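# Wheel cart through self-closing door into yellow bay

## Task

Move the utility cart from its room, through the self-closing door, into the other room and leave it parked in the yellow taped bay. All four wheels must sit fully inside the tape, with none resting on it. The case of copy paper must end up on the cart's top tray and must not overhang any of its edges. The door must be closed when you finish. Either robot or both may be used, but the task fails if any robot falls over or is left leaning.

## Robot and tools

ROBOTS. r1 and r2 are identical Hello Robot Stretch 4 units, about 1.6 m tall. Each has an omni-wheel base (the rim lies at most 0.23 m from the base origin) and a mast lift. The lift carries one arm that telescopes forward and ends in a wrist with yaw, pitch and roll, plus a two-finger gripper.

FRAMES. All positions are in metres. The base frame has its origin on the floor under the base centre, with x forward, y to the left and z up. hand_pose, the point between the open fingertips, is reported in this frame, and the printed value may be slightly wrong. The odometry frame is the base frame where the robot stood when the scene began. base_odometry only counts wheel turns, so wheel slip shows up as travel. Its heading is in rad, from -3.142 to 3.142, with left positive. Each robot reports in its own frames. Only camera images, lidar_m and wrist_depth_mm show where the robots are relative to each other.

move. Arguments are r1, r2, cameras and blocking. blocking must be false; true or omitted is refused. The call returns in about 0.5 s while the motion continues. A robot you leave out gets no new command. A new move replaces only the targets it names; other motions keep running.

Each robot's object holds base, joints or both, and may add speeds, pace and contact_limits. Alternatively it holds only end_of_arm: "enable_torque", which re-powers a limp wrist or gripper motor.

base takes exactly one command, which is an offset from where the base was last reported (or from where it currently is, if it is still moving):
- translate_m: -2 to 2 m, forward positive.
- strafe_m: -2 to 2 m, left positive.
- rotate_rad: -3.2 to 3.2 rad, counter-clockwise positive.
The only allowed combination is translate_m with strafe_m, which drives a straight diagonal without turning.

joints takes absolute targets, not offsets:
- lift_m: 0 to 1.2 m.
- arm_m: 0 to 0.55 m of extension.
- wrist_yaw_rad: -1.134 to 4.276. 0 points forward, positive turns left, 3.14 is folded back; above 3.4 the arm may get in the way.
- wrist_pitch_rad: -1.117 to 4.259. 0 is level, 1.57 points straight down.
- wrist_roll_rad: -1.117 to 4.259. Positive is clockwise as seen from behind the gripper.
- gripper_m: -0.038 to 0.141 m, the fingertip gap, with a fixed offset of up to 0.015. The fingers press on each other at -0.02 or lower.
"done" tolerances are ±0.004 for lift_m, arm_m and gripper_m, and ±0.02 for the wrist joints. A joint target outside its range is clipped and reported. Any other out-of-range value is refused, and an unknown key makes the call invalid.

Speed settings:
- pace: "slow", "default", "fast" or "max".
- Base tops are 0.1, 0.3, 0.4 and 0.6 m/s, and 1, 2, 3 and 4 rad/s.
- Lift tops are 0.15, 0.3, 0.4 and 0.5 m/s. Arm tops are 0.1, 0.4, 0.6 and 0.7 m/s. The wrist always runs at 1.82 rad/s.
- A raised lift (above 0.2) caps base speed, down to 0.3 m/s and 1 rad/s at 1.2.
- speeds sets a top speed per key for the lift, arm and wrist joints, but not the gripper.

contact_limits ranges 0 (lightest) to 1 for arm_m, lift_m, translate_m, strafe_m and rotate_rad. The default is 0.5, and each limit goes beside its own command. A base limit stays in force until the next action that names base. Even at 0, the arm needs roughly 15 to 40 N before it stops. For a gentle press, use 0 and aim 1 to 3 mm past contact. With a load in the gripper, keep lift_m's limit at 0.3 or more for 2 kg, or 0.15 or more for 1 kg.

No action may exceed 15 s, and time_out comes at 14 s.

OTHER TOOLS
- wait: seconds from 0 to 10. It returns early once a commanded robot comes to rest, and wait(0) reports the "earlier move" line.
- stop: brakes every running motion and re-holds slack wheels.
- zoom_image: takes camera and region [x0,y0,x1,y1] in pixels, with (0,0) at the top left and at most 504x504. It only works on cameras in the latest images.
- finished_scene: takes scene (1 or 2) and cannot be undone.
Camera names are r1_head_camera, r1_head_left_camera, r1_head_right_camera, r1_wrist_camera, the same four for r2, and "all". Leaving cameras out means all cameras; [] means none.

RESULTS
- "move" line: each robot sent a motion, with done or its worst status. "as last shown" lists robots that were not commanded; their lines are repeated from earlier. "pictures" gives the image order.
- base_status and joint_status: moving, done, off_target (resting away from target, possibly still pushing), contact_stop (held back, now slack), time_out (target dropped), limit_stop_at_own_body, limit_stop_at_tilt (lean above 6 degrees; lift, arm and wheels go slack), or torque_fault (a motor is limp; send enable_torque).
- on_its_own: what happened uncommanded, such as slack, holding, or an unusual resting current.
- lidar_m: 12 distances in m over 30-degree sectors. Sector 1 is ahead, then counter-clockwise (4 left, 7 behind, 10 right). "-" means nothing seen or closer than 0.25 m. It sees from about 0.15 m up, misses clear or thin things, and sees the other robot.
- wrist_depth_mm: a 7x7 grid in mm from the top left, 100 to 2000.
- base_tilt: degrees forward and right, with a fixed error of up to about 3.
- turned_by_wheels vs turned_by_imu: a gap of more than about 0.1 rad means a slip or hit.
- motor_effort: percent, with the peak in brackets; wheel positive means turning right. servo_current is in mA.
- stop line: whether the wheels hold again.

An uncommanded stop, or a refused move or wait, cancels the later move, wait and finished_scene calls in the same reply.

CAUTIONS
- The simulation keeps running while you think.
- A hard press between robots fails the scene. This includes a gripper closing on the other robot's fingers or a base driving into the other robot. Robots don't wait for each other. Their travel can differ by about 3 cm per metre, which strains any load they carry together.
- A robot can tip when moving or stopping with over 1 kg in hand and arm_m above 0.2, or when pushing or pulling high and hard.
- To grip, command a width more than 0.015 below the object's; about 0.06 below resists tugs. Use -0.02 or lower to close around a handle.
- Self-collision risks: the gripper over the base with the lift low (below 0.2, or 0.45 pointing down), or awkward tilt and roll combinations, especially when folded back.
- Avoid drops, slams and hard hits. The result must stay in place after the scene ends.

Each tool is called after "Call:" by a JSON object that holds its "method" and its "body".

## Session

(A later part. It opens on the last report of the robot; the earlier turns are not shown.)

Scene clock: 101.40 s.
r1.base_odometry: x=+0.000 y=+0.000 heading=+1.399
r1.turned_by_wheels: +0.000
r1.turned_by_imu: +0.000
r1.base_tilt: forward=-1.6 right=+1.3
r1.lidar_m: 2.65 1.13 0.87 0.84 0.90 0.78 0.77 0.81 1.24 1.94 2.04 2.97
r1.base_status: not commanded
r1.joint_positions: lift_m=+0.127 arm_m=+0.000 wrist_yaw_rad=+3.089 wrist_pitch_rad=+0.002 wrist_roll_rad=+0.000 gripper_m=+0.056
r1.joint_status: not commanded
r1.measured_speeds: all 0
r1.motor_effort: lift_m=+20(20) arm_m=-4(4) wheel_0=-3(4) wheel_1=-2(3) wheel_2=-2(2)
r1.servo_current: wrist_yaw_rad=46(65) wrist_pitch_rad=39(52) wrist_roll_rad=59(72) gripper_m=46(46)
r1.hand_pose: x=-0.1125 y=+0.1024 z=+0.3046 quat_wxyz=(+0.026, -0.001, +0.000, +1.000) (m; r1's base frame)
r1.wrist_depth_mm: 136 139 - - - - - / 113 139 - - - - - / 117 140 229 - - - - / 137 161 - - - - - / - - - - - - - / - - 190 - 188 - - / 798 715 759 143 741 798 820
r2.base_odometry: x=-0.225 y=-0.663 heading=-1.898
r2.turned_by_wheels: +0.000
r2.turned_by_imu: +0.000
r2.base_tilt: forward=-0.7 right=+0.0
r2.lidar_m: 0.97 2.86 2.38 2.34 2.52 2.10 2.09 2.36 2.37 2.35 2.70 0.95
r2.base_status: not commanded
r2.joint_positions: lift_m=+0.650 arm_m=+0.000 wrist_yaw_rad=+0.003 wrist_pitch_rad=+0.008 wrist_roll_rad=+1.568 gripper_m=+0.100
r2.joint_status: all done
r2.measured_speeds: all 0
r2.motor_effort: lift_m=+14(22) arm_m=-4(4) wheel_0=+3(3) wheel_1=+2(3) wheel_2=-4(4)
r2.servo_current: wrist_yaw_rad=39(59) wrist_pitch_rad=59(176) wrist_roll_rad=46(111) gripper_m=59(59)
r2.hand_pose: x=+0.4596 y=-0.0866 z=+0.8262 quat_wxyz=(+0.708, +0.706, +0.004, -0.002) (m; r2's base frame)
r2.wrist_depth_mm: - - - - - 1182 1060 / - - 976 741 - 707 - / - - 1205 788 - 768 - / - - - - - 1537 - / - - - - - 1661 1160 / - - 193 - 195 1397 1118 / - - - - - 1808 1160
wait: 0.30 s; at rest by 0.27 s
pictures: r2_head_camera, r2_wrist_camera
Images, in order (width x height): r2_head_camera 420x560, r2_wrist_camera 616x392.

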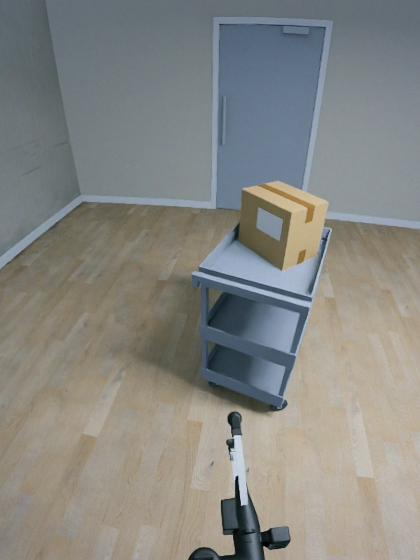

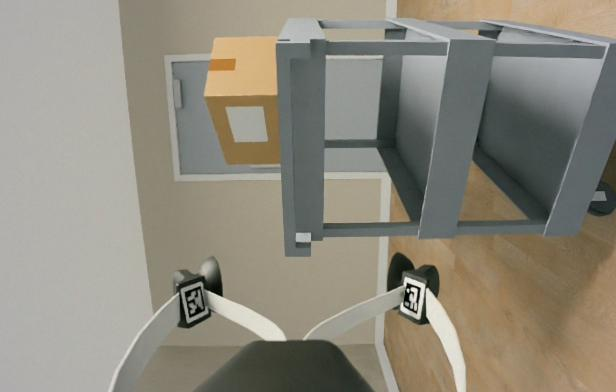

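Call:
{"method": "move", "body": {"blocking": false, "r2": {"base":{"rotate_rad":-0.3}}, "cameras": []}}

Call:
{"method": "wait", "body": {"seconds": 3, "cameras": []}}

Call:
{"method": "move", "body": {"blocking": false, "r2": {"base":{"strafe_m":0.2},"joints":{"lift_m":0.665}}, "cameras": []}}

Call:
{"method": "wait", "body": {"seconds": 4, "cameras": []}}

Call:
{"method": "wait", "body": {"seconds": 0.3, "cameras": ["r2_head_camera","r2_wrist_camera"]}}

Scene clock: 118.53 s.
move: r2 moving
r1: as last shown
r1.lidar_m: 2.66 1.16 0.87 0.83 0.88 0.80 0.77 0.83 1.23 1.91 2.05 2.97
r1.motor_effort: lift_m=+20(20) arm_m=-4(4) wheel_0=-4(4) wheel_1=-2(3) wheel_2=-1(2)
r1.servo_current: wrist_yaw_rad=52(65) wrist_pitch_rad=39(46) wrist_roll_rad=52(59) gripper_m=39(46)
r1.wrist_depth_mm: 136 138 - - - - - / 113 139 - - - - - / 118 140 229 - - - - / 137 161 - - - - - / - - - - - - - / - - 190 - 187 - - / 788 707 759 143 741 778 831
r2.base_odometry: x=-0.225 y=-0.663 heading=-2.124
r2.turned_by_wheels: -0.226
r2.turned_by_imu: -0.219
r2.base_tilt: forward=-0.7 right=+0.1
r2.lidar_m: 0.94 3.44 2.49 2.30 2.46 2.20 2.08 2.16 2.47 2.35 2.44 3.32
r2.base_status: rotate_rad moving
r2.joint_positions: lift_m=+0.650 arm_m=+0.000 wrist_yaw_rad=+0.003 wrist_pitch_rad=+0.008 wrist_roll_rad=+1.568 gripper_m=+0.100
r2.joint_status: not commanded
r2.measured_speeds: translate_m=-0.001 strafe_m=+0.000 rotate_rad=-0.579 lift_m=+0.000 arm_m=+0.000 wrist_yaw_rad=-0.003 wrist_pitch_rad=+0.000 wrist_roll_rad=+0.000
r2.motor_effort: lift_m=+14(14) arm_m=-4(4) wheel_0=+2(10) wheel_1=+5(10) wheel_2=+5(11)
r2.servo_current: wrist_yaw_rad=46(52) wrist_pitch_rad=46(59) wrist_roll_rad=39(52) gripper_m=52(52)
r2.hand_pose: x=+0.4595 y=-0.0866 z=+0.8262 quat_wxyz=(+0.708, +0.706, +0.004, -0.002) (m; r2's base frame)
r2.wrist_depth_mm: - - - - - 1618 1118 / - - - - - 1618 1138 / - - - - - 1336 1078 / - - 1060 991 - 768 - / - - - 831 1464 - - / - - 193 854 192 1537 866 / - - - - - 1808 1138
pictures: none
No camera images: "cameras" was empty.

Scene clock: 119.10 s.
earlier move: r2 done
r1.base_odometry: x=+0.000 y=+0.000 heading=+1.399
r1.turned_by_wheels: +0.000
r1.turned_by_imu: +0.000
r1.base_tilt: forward=-1.6 right=+1.2
r1.lidar_m: 2.66 1.15 0.88 0.84 0.91 0.81 0.77 0.86 1.25 1.92 2.05 2.99
r1.base_status: not commanded
r1.joint_positions: lift_m=+0.127 arm_m=+0.000 wrist_yaw_rad=+3.089 wrist_pitch_rad=+0.002 wrist_roll_rad=+0.000 gripper_m=+0.056
r1.joint_status: not commanded
r1.measured_speeds: all 0
r1.motor_effort: lift_m=+20(20) arm_m=-4(4) wheel_0=-3(4) wheel_1=-2(3) wheel_2=-1(2)
r1.servo_current: wrist_yaw_rad=46(65) wrist_pitch_rad=46(46) wrist_roll_rad=46(59) gripper_m=46(46)
r1.hand_pose: x=-0.1125 y=+0.1024 z=+0.3046 quat_wxyz=(+0.026, -0.001, +0.000, +1.000) (m; r1's base frame)
r1.wrist_depth_mm: 136 138 - - - - - / 113 139 - - - - - / 117 140 229 - - - - / 137 162 - - - - - / - - - - - - - / - - 190 - 187 - - / 788 699 750 143 750 778 809
r2.base_odometry: x=-0.225 y=-0.663 heading=-2.198
r2.turned_by_wheels: -0.074
r2.turned_by_imu: -0.072
r2.base_tilt: forward=-0.7 right=+0.0
r2.lidar_m: 0.90 1.07 2.57 2.35 2.40 2.25 2.08 2.13 2.53 2.36 2.41 3.12
r2.base_status: done
r2.joint_positions: lift_m=+0.650 arm_m=+0.000 wrist_yaw_rad=+0.003 wrist_pitch_rad=+0.008 wrist_roll_rad=+1.568 gripper_m=+0.100
r2.joint_status: not commanded
r2.measured_speeds: all 0
r2.motor_effort: lift_m=+14(14) arm_m=-4(4) wheel_0=+4(10) wheel_1=+1(10) wheel_2=+3(11)
r2.servo_current: wrist_yaw_rad=46(59) wrist_pitch_rad=59(59) wrist_roll_rad=46(59) gripper_m=52(52)
r2.hand_pose: x=+0.4595 y=-0.0867 z=+0.8262 quat_wxyz=(+0.708, +0.706, +0.004, -0.002) (m; r2's base frame)
r2.wrist_depth_mm: - - - - - 1576 1098 / - - - - - 1618 1118 / - - - - - 1537 1118 / - - - 1118 1205 778 - / - - 1060 798 1397 788 - / - - 193 809 194 - - / - - - - - - 866
wait: 0.57 of 3 s (r2 has come to rest)
pictures: none
No camera images: "cameras" was empty.

Scene clock: 119.60 s.
move: r2 moving
r1: as last shown
r1.base_tilt: forward=-1.6 right=+1.3
r1.lidar_m: 2.66 1.12 0.85 0.84 0.89 0.78 0.77 0.82 1.24 1.93 2.05 2.97
r1.motor_effort: lift_m=+20(20) arm_m=-4(4) wheel_0=-4(4) wheel_1=-2(3) wheel_2=-2(2)
r1.servo_current: wrist_yaw_rad=46(59) wrist_pitch_rad=46(52) wrist_roll_rad=52(78) gripper_m=39(46)
r1.wrist_depth_mm: 136 138 - - - - - / 113 139 - - - - - / 118 140 229 - - - - / 137 162 - - - - - / - - - - - - - / - - 190 - 187 - - / 798 707 768 143 741 768 809
r2.base_odometry: x=-0.196 y=-0.684 heading=-2.198
r2.turned_by_wheels: +0.000
r2.turned_by_imu: +0.000
r2.base_tilt: forward=-0.7 right=+0.1
r2.lidar_m: 0.93 1.06 2.53 2.30 2.36 2.25 2.10 2.10 2.57 2.40 2.44 3.15
r2.base_status: strafe_m moving
r2.joint_positions: lift_m=+0.665 arm_m=+0.000 wrist_yaw_rad=+0.003 wrist_pitch_rad=+0.008 wrist_roll_rad=+1.568 gripper_m=+0.100
r2.joint_status: lift_m moving
r2.measured_speeds: translate_m=+0.001 strafe_m=+0.142 rotate_rad=-0.008 lift_m=+0.000 arm_m=+0.000 wrist_yaw_rad=+0.000 wrist_pitch_rad=+0.000 wrist_roll_rad=+0.000
r2.motor_effort: lift_m=+21(24) arm_m=-3(4) wheel_0=-10(11) wheel_1=+10(11) wheel_2=+1(3)
r2.servo_current: wrist_yaw_rad=46(59) wrist_pitch_rad=52(52) wrist_roll_rad=59(59) gripper_m=52(59)
r2.hand_pose: x=+0.4595 y=-0.0867 z=+0.8407 quat_wxyz=(+0.708, +0.706, +0.004, -0.002) (m; r2's base frame)
r2.wrist_depth_mm: - - - - - 1618 1118 / - - - - - 1661 1160 / - - - - - 1661 1138 / - - - 1060 - 778 - / - - 1118 1060 1336 798 - / - - 193 809 194 1430 - / - - - - - 1708 1078
pictures: none
No camera images: "cameras" was empty.

Scene clock: 121.07 s.
earlier move: r2 done
r1.base_odometry: x=+0.000 y=+0.000 heading=+1.399
r1.turned_by_wheels: +0.000
r1.turned_by_imu: +0.000
r1.base_tilt: forward=-1.6 right=+1.3
r1.lidar_m: 2.67 1.13 0.87 0.83 0.89 0.79 0.77 0.81 1.22 1.92 2.05 2.98
r1.base_status: not commanded
r1.joint_positions: lift_m=+0.127 arm_m=+0.000 wrist_yaw_rad=+3.089 wrist_pitch_rad=+0.002 wrist_roll_rad=+0.000 gripper_m=+0.056
r1.joint_status: not commanded
r1.measured_speeds: all 0
r1.motor_effort: lift_m=+20(20) arm_m=-4(4) wheel_0=-4(4) wheel_1=-2(3) wheel_2=-1(2)
r1.servo_current: wrist_yaw_rad=52(65) wrist_pitch_rad=39(52) wrist_roll_rad=59(78) gripper_m=39(52)
r1.hand_pose: x=-0.1125 y=+0.1024 z=+0.3046 quat_wxyz=(+0.026, -0.001, +0.000, +1.000) (m; r1's base frame)
r1.wrist_depth_mm: 136 138 - - - - - / 113 139 - - - - - / 117 140 229 - - - - / 137 162 - - - - - / - - - - - - - / - - 190 - 187 - - / 798 699 741 143 741 778 820
r2.base_odometry: x=-0.063 y=-0.780 heading=-2.198
r2.turned_by_wheels: +0.000
r2.turned_by_imu: +0.000
r2.base_tilt: forward=-0.7 right=+0.1
r2.lidar_m: 0.94 3.42 2.33 2.15 2.19 2.28 2.12 2.16 2.78 2.57 2.61 0.99
r2.base_status: done
r2.joint_positions: lift_m=+0.665 arm_m=+0.000 wrist_yaw_rad=+0.003 wrist_pitch_rad=+0.008 wrist_roll_rad=+1.568 gripper_m=+0.100
r2.joint_status: all done
r2.measured_speeds: all 0
r2.motor_effort: lift_m=+21(24) arm_m=-4(4) wheel_0=-3(13) wheel_1=+1(12) wheel_2=+0(3)
r2.servo_current: wrist_yaw_rad=52(65) wrist_pitch_rad=39(59) wrist_roll_rad=59(59) gripper_m=52(59)
r2.hand_pose: x=+0.4595 y=-0.0867 z=+0.8407 quat_wxyz=(+0.708, +0.706, +0.004, -0.002) (m; r2's base frame)
r2.wrist_depth_mm: - - - - - 1661 1138 / - - - - - 1661 1138 / - - - 1008 - 788 - / - - - 1060 - 809 - / - - - - - 1464 - / - - 193 820 193 1430 1160 / - - - - - 1808 1160
wait: 1.47 of 4 s (r2 has come to rest)
pictures: none
No camera images: "cameras" was empty.

Scene clock: 121.37 s.
r1.base_odometry: x=+0.000 y=+0.000 heading=+1.399
r1.turned_by_wheels: +0.000
r1.turned_by_imu: +0.000
r1.base_tilt: forward=-1.6 right=+1.3
r1.lidar_m: 2.70 1.12 0.87 0.83 0.90 0.78 0.77 0.83 1.23 1.92 2.05 2.97
r1.base_status: not commanded
r1.joint_positions: lift_m=+0.127 arm_m=+0.000 wrist_yaw_rad=+3.089 wrist_pitch_rad=+0.002 wrist_roll_rad=+0.000 gripper_m=+0.056
r1.joint_status: not commanded
r1.measured_speeds: all 0
r1.motor_effort: lift_m=+20(20) arm_m=-4(4) wheel_0=-3(4) wheel_1=-2(3) wheel_2=-1(2)
r1.servo_current: wrist_yaw_rad=33(65) wrist_pitch_rad=39(52) wrist_roll_rad=52(78) gripper_m=39(52)
r1.hand_pose: x=-0.1125 y=+0.1024 z=+0.3046 quat_wxyz=(+0.026, -0.001, +0.000, +1.000) (m; r1's base frame)
r1.wrist_depth_mm: 136 139 - - - - - / 113 139 - - - - - / 117 139 228 - - - - / 137 162 - - - - - / - - - - - - - / - - 190 - 187 - - / 788 699 759 142 741 778 809
r2.base_odometry: x=-0.063 y=-0.780 heading=-2.198
r2.turned_by_wheels: +0.000
r2.turned_by_imu: +0.000
r2.base_tilt: forward=-0.7 right=+0.1
r2.lidar_m: 0.96 3.42 2.34 2.14 2.18 2.26 2.10 2.16 2.75 2.56 2.63 0.97
r2.base_status: done
r2.joint_positions: lift_m=+0.665 arm_m=+0.000 wrist_yaw_rad=+0.003 wrist_pitch_rad=+0.008 wrist_roll_rad=+1.568 gripper_m=+0.100
r2.joint_status: all done
r2.measured_speeds: all 0
r2.motor_effort: lift_m=+21(24) arm_m=-4(4) wheel_0=-2(13) wheel_1=+1(12) wheel_2=+0(3)
r2.servo_current: wrist_yaw_rad=39(65) wrist_pitch_rad=52(59) wrist_roll_rad=33(59) gripper_m=52(59)
r2.hand_pose: x=+0.4595 y=-0.0867 z=+0.8407 quat_wxyz=(+0.708, +0.706, +0.004, -0.002) (m; r2's base frame)
r2.wrist_depth_mm: - - - - - 1661 1138 / - - - - - 1661 1138 / - - - 1008 - 778 - / - - - 1060 - 798 - / - - - - - 1499 - / - - 193 820 193 1430 1182 / - - - - - 1808 1160
wait: 0.30 s; at rest by 0.27 s
pictures: r2_head_camera, r2_wrist_camera
Images, in order (width x height): r2_head_camera 420x560, r2_wrist_camera 616x392.

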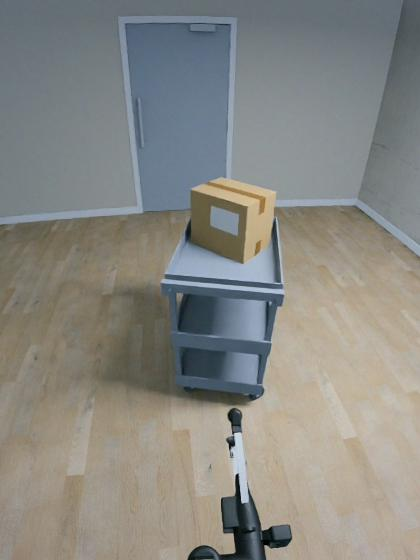

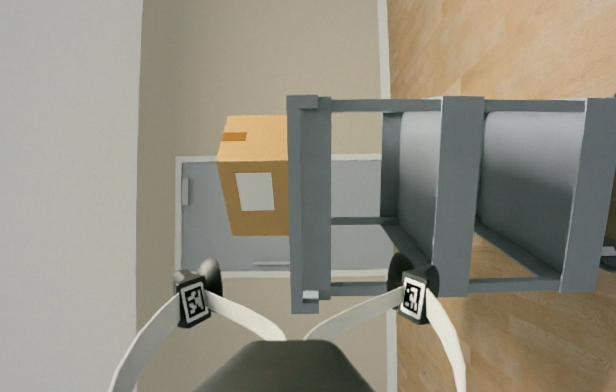

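Call:
{"method": "move", "body": {"blocking": false, "r2": {"base":{"translate_m":0.36,"strafe_m":0.03},"joints":{"lift_m":0.67}}, "cameras": []}}

Call:
{"method": "wait", "body": {"seconds": 4, "cameras": []}}

Call:
{"method": "wait", "body": {"seconds": 0.3, "cameras": ["r2_head_camera","r2_wrist_camera"]}}

Scene clock: 141.13 s.
move: r2 moving
r1: as last shown
r1.base_tilt: forward=-1.6 right=+1.2
r1.lidar_m: 2.66 1.13 0.85 0.83 0.88 0.80 0.76 0.84 1.27 1.92 2.05 2.99
r1.motor_effort: lift_m=+20(20) arm_m=-4(4) wheel_0=-3(4) wheel_1=-2(2) wheel_2=-1(2)
r1.servo_current: wrist_yaw_rad=65(65) wrist_pitch_rad=39(46) wrist_roll_rad=39(65) gripper_m=46(46)
r1.wrist_depth_mm: 136 139 - - - - - / 113 139 - - - - - / 118 140 229 - - - - / 137 162 - - - - - / - - - - - - - / - - 190 - 187 - - / 788 707 750 143 750 759 820
r2.base_odometry: x=-0.079 y=-0.807 heading=-2.198
r2.turned_by_wheels: +0.000
r2.turned_by_imu: +0.001
r2.base_tilt: forward=-0.7 right=+0.1
r2.lidar_m: 0.93 3.43 2.33 2.14 2.18 2.30 2.13 2.18 2.76 2.56 2.62 0.94
r2.base_status: translate_m moving; strafe_m moving
r2.joint_positions: lift_m=+0.670 arm_m=+0.000 wrist_yaw_rad=+0.003 wrist_pitch_rad=+0.008 wrist_roll_rad=+1.568 gripper_m=+0.100
r2.joint_status: lift_m moving
r2.measured_speeds: translate_m=+0.121 strafe_m=+0.009 rotate_rad=+0.000 lift_m=+0.000 arm_m=+0.000 wrist_yaw_rad=+0.000 wrist_pitch_rad=+0.000 wrist_roll_rad=+0.000
r2.motor_effort: lift_m=+21(27) arm_m=-4(4) wheel_0=+5(10) wheel_1=+7(10) wheel_2=-12(13)
r2.servo_current: wrist_yaw_rad=39(59) wrist_pitch_rad=52(52) wrist_roll_rad=46(65) gripper_m=52(52)
r2.hand_pose: x=+0.4595 y=-0.0867 z=+0.8457 quat_wxyz=(+0.708, +0.706, +0.004, -0.002) (m; r2's base frame)
r2.wrist_depth_mm: - - - - - 1661 1160 / - - - - - 1499 1182 / - - - 960 - 759 - / - - - 1008 - 778 - / - - - 1138 - 809 - / - - 192 809 193 1464 1160 / - - - - - 1756 1160
pictures: none
No camera images: "cameras" was empty.

Scene clock: 143.33 s.
earlier move: r2 done
r1.base_odometry: x=+0.000 y=+0.000 heading=+1.399
r1.turned_by_wheels: +0.000
r1.turned_by_imu: +0.000
r1.base_tilt: forward=-1.6 right=+1.3
r1.lidar_m: 2.68 1.12 0.87 0.83 0.91 0.81 0.76 0.81 1.22 1.91 2.05 2.99
r1.base_status: not commanded
r1.joint_positions: lift_m=+0.127 arm_m=+0.000 wrist_yaw_rad=+3.089 wrist_pitch_rad=+0.002 wrist_roll_rad=+0.000 gripper_m=+0.056
r1.joint_status: not commanded
r1.measured_speeds: all 0
r1.motor_effort: lift_m=+20(20) arm_m=-4(4) wheel_0=-3(4) wheel_1=-2(3) wheel_2=-2(2)
r1.servo_current: wrist_yaw_rad=39(72) wrist_pitch_rad=33(46) wrist_roll_rad=52(72) gripper_m=46(52)
r1.hand_pose: x=-0.1125 y=+0.1024 z=+0.3046 quat_wxyz=(+0.026, -0.001, +0.000, +1.000) (m; r1's base frame)
r1.wrist_depth_mm: 137 138 - - - - - / 114 139 - - - - - / 118 140 229 - - - - / 137 162 - - - - - / - - - - - - - / - - 190 - 187 - - / 788 707 750 143 750 768 809
r2.base_odometry: x=-0.250 y=-1.089 heading=-2.197
r2.turned_by_wheels: +0.000
r2.turned_by_imu: +0.001
r2.base_tilt: forward=-0.7 right=+0.1
r2.lidar_m: 0.63 3.41 2.34 2.17 2.17 2.66 2.46 2.53 2.74 2.54 2.61 0.62
r2.base_status: done
r2.joint_positions: lift_m=+0.670 arm_m=+0.000 wrist_yaw_rad=+0.003 wrist_pitch_rad=+0.008 wrist_roll_rad=+1.568 gripper_m=+0.100
r2.joint_status: all done
r2.measured_speeds: all 0
r2.motor_effort: lift_m=+21(27) arm_m=-4(4) wheel_0=+3(13) wheel_1=+2(10) wheel_2=-3(15)
r2.servo_current: wrist_yaw_rad=59(65) wrist_pitch_rad=46(59) wrist_roll_rad=46(65) gripper_m=52(59)
r2.hand_pose: x=+0.4595 y=-0.0867 z=+0.8457 quat_wxyz=(+0.708, +0.706, +0.004, -0.002) (m; r2's base frame)
r2.wrist_depth_mm: - - - 407 - 436 413 / - - 759 421 - - 424 / - - 676 433 - - 433 / - - 759 445 - - 452 / - - - 459 - - 462 / - - 192 477 194 - 484 / - - - - - 1756 1118
wait: 2.20 of 4 s (r2 has come to rest)
pictures: none
No camera images: "cameras" was empty.

Scene clock: 143.63 s.
r1.base_odometry: x=+0.000 y=+0.000 heading=+1.399
r1.turned_by_wheels: +0.000
r1.turned_by_imu: +0.000
r1.base_tilt: forward=-1.6 right=+1.3
r1.lidar_m: 2.66 1.14 0.86 0.85 0.91 0.77 0.76 0.83 1.26 1.92 2.07 2.96
r1.base_status: not commanded
r1.joint_positions: lift_m=+0.127 arm_m=+0.000 wrist_yaw_rad=+3.089 wrist_pitch_rad=+0.002 wrist_roll_rad=+0.000 gripper_m=+0.056
r1.joint_status: not commanded
r1.measured_speeds: all 0
r1.motor_effort: lift_m=+20(20) arm_m=-4(4) wheel_0=-4(4) wheel_1=-2(3) wheel_2=-1(2)
r1.servo_current: wrist_yaw_rad=46(72) wrist_pitch_rad=39(46) wrist_roll_rad=52(72) gripper_m=46(52)
r1.hand_pose: x=-0.1125 y=+0.1024 z=+0.3046 quat_wxyz=(+0.026, -0.001, +0.000, +1.000) (m; r1's base frame)
r1.wrist_depth_mm: 136 139 - - - - - / 113 139 - - - - - / 118 139 229 - - - - / 137 162 - - - - - / - - - - - - - / - - 190 - 187 - - / 778 707 759 143 741 778 820
r2.base_odometry: x=-0.250 y=-1.089 heading=-2.197
r2.turned_by_wheels: +0.000
r2.turned_by_imu: +0.000
r2.base_tilt: forward=-0.6 right=+0.1
r2.lidar_m: 0.62 3.38 2.33 2.18 2.19 2.66 2.46 2.54 2.78 2.57 2.64 0.63
r2.base_status: done
r2.joint_positions: lift_m=+0.670 arm_m=+0.000 wrist_yaw_rad=+0.003 wrist_pitch_rad=+0.008 wrist_roll_rad=+1.568 gripper_m=+0.100
r2.joint_status: all done
r2.measured_speeds: all 0
r2.motor_effort: lift_m=+21(27) arm_m=-4(4) wheel_0=+3(13) wheel_1=+2(10) wheel_2=-2(15)
r2.servo_current: wrist_yaw_rad=46(65) wrist_pitch_rad=52(59) wrist_roll_rad=46(65) gripper_m=52(59)
r2.hand_pose: x=+0.4595 y=-0.0867 z=+0.8457 quat_wxyz=(+0.708, +0.706, +0.004, -0.002) (m; r2's base frame)
r2.wrist_depth_mm: - - - 407 - 436 410 / - - 768 418 - - 421 / - - 676 430 - - 436 / - - 759 445 - - 452 / - - - 459 - - 466 / - - 193 473 193 - 484 / - - - - - 1661 1098
wait: 0.30 s; at rest by 0.27 s
pictures: r2_head_camera, r2_wrist_camera
Images, in order (width x height): r2_head_camera 420x560, r2_wrist_camera 616x392.

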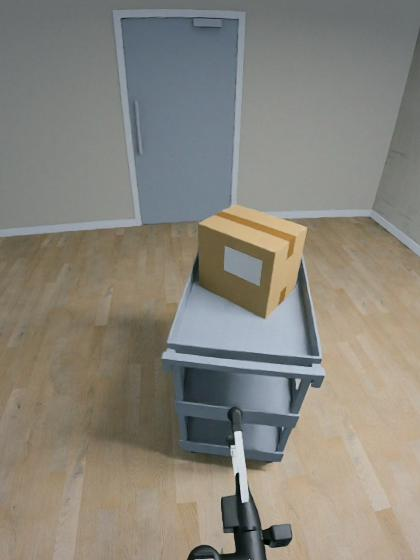

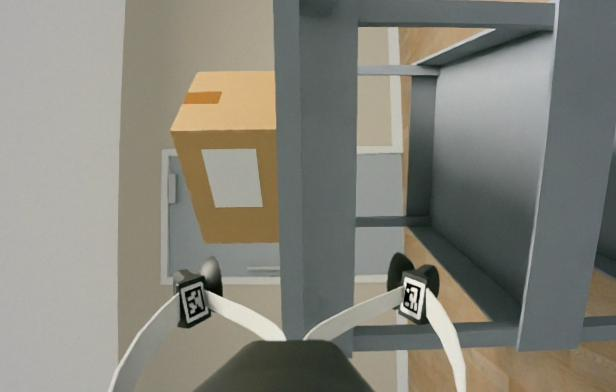

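Call:
{"method": "move", "body": {"blocking": false, "r2": {"base":{"translate_m":0.21},"joints":{"lift_m":0.683},"pace":"slow","contact_limits":{"translate_m":0.2}}, "cameras": []}}

Call:
{"method": "wait", "body": {"seconds": 5, "cameras": []}}

Call:
{"method": "wait", "body": {"seconds": 0.3, "cameras": ["r2_head_camera","r2_wrist_camera"]}}

Call:
{"method": "zoom_image", "body": {"camera": "r2_head_camera", "region": [130, 330, 350, 500]}}

Scene clock: 155.43 s.
move: r2 moving
r1: as last shown
r1.lidar_m: 2.67 1.16 0.88 0.83 0.90 0.81 0.77 0.82 1.21 1.91 2.05 2.97
r1.motor_effort: lift_m=+20(20) arm_m=-4(4) wheel_0=-3(4) wheel_1=-2(2) wheel_2=-2(2)
r1.servo_current: wrist_yaw_rad=59(65) wrist_pitch_rad=46(46) wrist_roll_rad=46(65) gripper_m=39(46)
r1.wrist_depth_mm: 136 138 - - - - - / 113 139 - - - - - / 118 140 229 - - - - / 137 161 - - - - - / - - - - - - - / - - 190 - 187 - - / 788 715 759 143 750 768 820
r2.base_odometry: x=-0.257 y=-1.099 heading=-2.197
r2.turned_by_wheels: +0.000
r2.turned_by_imu: +0.001
r2.base_tilt: forward=-0.7 right=+0.1
r2.lidar_m: 0.61 3.40 2.33 2.17 2.20 2.70 2.48 2.55 2.76 2.56 2.64 0.63
r2.base_status: translate_m moving
r2.joint_positions: lift_m=+0.683 arm_m=+0.000 wrist_yaw_rad=+0.003 wrist_pitch_rad=+0.008 wrist_roll_rad=+1.568 gripper_m=+0.100
r2.joint_status: lift_m moving
r2.measured_speeds: translate_m=+0.049 strafe_m=+0.000 rotate_rad=+0.002 lift_m=+0.005 arm_m=+0.000 wrist_yaw_rad=+0.000 wrist_pitch_rad=+0.000 wrist_roll_rad=+0.000
r2.motor_effort: lift_m=+24(25) arm_m=-4(4) wheel_0=+6(9) wheel_1=+6(6) wheel_2=-8(10)
r2.servo_current: wrist_yaw_rad=39(52) wrist_pitch_rad=52(52) wrist_roll_rad=46(52) gripper_m=52(52)
r2.contact_limits: translate_m 0.2
r2.hand_pose: x=+0.4595 y=-0.0867 z=+0.8587 quat_wxyz=(+0.708, +0.706, +0.004, -0.002) (m; r2's base frame)
r2.wrist_depth_mm: - - - 397 402 627 399 / - - 778 413 991 - - / - - 654 424 - - 424 / - - 741 436 - - 442 / - - - 449 - - 459 / - - 193 459 193 - 477 / - - - - 488 1661 1078
pictures: none
No camera images: "cameras" was empty.

Scene clock: 158.30 s.
earlier move: r2 done
r1.base_odometry: x=+0.000 y=+0.000 heading=+1.399
r1.turned_by_wheels: +0.000
r1.turned_by_imu: +0.000
r1.base_tilt: forward=-1.6 right=+1.2
r1.lidar_m: 2.66 1.15 0.85 0.83 0.89 0.79 0.77 0.82 1.22 1.92 2.07 2.98
r1.base_status: not commanded
r1.joint_positions: lift_m=+0.127 arm_m=+0.000 wrist_yaw_rad=+3.089 wrist_pitch_rad=+0.002 wrist_roll_rad=+0.000 gripper_m=+0.056
r1.joint_status: not commanded
r1.measured_speeds: all 0
r1.motor_effort: lift_m=+20(20) arm_m=-4(4) wheel_0=-3(4) wheel_1=-2(2) wheel_2=-2(2)
r1.servo_current: wrist_yaw_rad=46(65) wrist_pitch_rad=33(52) wrist_roll_rad=59(65) gripper_m=46(52)
r1.hand_pose: x=-0.1125 y=+0.1024 z=+0.3046 quat_wxyz=(+0.026, -0.001, +0.000, +1.000) (m; r1's base frame)
r1.wrist_depth_mm: 136 138 - - - - - / 113 139 - - - - - / 118 139 229 - - - - / 137 161 - - - - - / - - - - - - - / - - 190 - 188 - - / 788 707 759 143 741 768 809
r2.base_odometry: x=-0.373 y=-1.259 heading=-2.197
r2.turned_by_wheels: +0.000
r2.turned_by_imu: +0.000
r2.base_tilt: forward=-0.7 right=+0.1
r2.lidar_m: 0.42 3.18 2.37 2.18 2.24 2.87 2.68 2.72 2.74 2.55 2.60 0.44
r2.base_status: done
r2.joint_positions: lift_m=+0.683 arm_m=+0.000 wrist_yaw_rad=+0.003 wrist_pitch_rad=+0.008 wrist_roll_rad=+1.568 gripper_m=+0.100
r2.joint_status: all done
r2.measured_speeds: all 0
r2.motor_effort: lift_m=+21(25) arm_m=-3(4) wheel_0=+4(10) wheel_1=+3(7) wheel_2=-5(11)
r2.servo_current: wrist_yaw_rad=46(59) wrist_pitch_rad=52(59) wrist_roll_rad=46(65) gripper_m=46(59)
r2.contact_limits: translate_m 0.2
r2.hand_pose: x=+0.4595 y=-0.0867 z=+0.8587 quat_wxyz=(+0.708, +0.706, +0.004, -0.002) (m; r2's base frame)
r2.wrist_depth_mm: - - - 162 218 750 - / - - 469 167 224 - - / - - 473 174 232 831 - / - - 544 180 240 854 - / - - 609 186 246 - - / - - 193 190 194 1537 500 / - - - - - 1808 1182
wait: 2.87 of 5 s (r2 has come to rest)
pictures: none
No camera images: "cameras" was empty.

Scene clock: 158.60 s.
r1.base_odometry: x=+0.000 y=+0.000 heading=+1.399
r1.turned_by_wheels: +0.000
r1.turned_by_imu: +0.000
r1.base_tilt: forward=-1.6 right=+1.3
r1.lidar_m: 2.66 1.13 0.86 0.84 0.92 0.78 0.78 0.85 1.23 1.92 2.05 2.98
r1.base_status: not commanded
r1.joint_positions: lift_m=+0.127 arm_m=+0.000 wrist_yaw_rad=+3.089 wrist_pitch_rad=+0.002 wrist_roll_rad=+0.000 gripper_m=+0.056
r1.joint_status: not commanded
r1.measured_speeds: all 0
r1.motor_effort: lift_m=+20(20) arm_m=-4(4) wheel_0=-3(4) wheel_1=-2(2) wheel_2=-2(2)
r1.servo_current: wrist_yaw_rad=52(65) wrist_pitch_rad=46(52) wrist_roll_rad=39(65) gripper_m=39(52)
r1.hand_pose: x=-0.1125 y=+0.1024 z=+0.3046 quat_wxyz=(+0.026, -0.001, +0.000, +1.000) (m; r1's base frame)
r1.wrist_depth_mm: 136 138 - - - - - / 113 139 - - - - - / 117 140 229 - - - - / 137 162 - - - - - / - - - - - - - / - - 190 - 187 - - / 798 715 750 143 750 768 809
r2.base_odometry: x=-0.373 y=-1.259 heading=-2.197
r2.turned_by_wheels: +0.000
r2.turned_by_imu: +0.000
r2.base_tilt: forward=-0.6 right=+0.1
r2.lidar_m: 0.43 3.20 2.36 2.19 2.24 2.89 2.69 2.74 2.73 2.52 2.58 0.41
r2.base_status: done
r2.joint_positions: lift_m=+0.683 arm_m=+0.000 wrist_yaw_rad=+0.003 wrist_pitch_rad=+0.008 wrist_roll_rad=+1.568 gripper_m=+0.100
r2.joint_status: all done
r2.measured_speeds: all 0
r2.motor_effort: lift_m=+21(25) arm_m=-4(4) wheel_0=+4(10) wheel_1=+3(7) wheel_2=-5(11)
r2.servo_current: wrist_yaw_rad=46(59) wrist_pitch_rad=59(59) wrist_roll_rad=39(65) gripper_m=52(59)
r2.contact_limits: translate_m 0.2
r2.hand_pose: x=+0.4595 y=-0.0867 z=+0.8587 quat_wxyz=(+0.708, +0.706, +0.004, -0.002) (m; r2's base frame)
r2.wrist_depth_mm: - - - 162 218 741 - / - - 477 167 224 - - / - - 473 175 231 820 - / - - 544 180 241 854 - / - - 615 185 246 - - / - - 193 189 194 1537 504 / - - - - - 1863 1182
wait: 0.30 s; at rest by 0.27 s
pictures: r2_head_camera, r2_wrist_camera
Images, in order (width x height): r2_head_camera 420x560, r2_wrist_camera 616x392.

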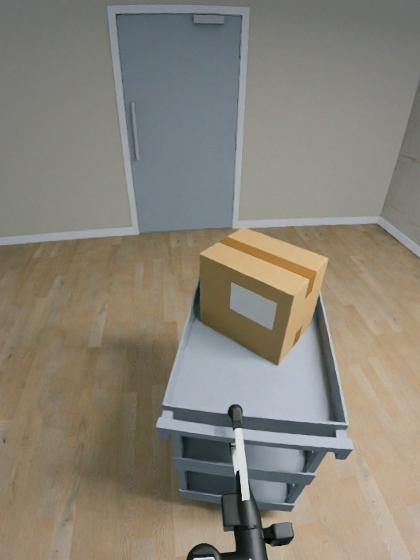

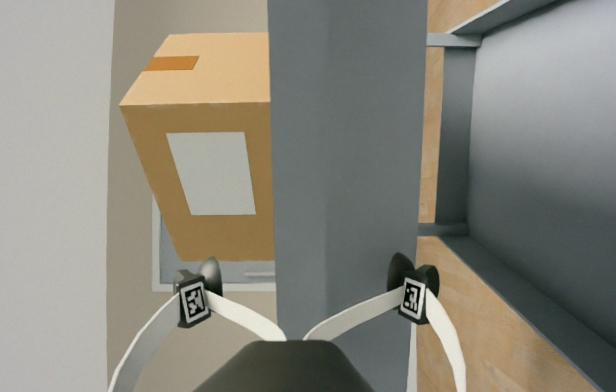

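Scaled by 2.291 from the camera's 420x560 image, which has a finer 1200x1600 frame.

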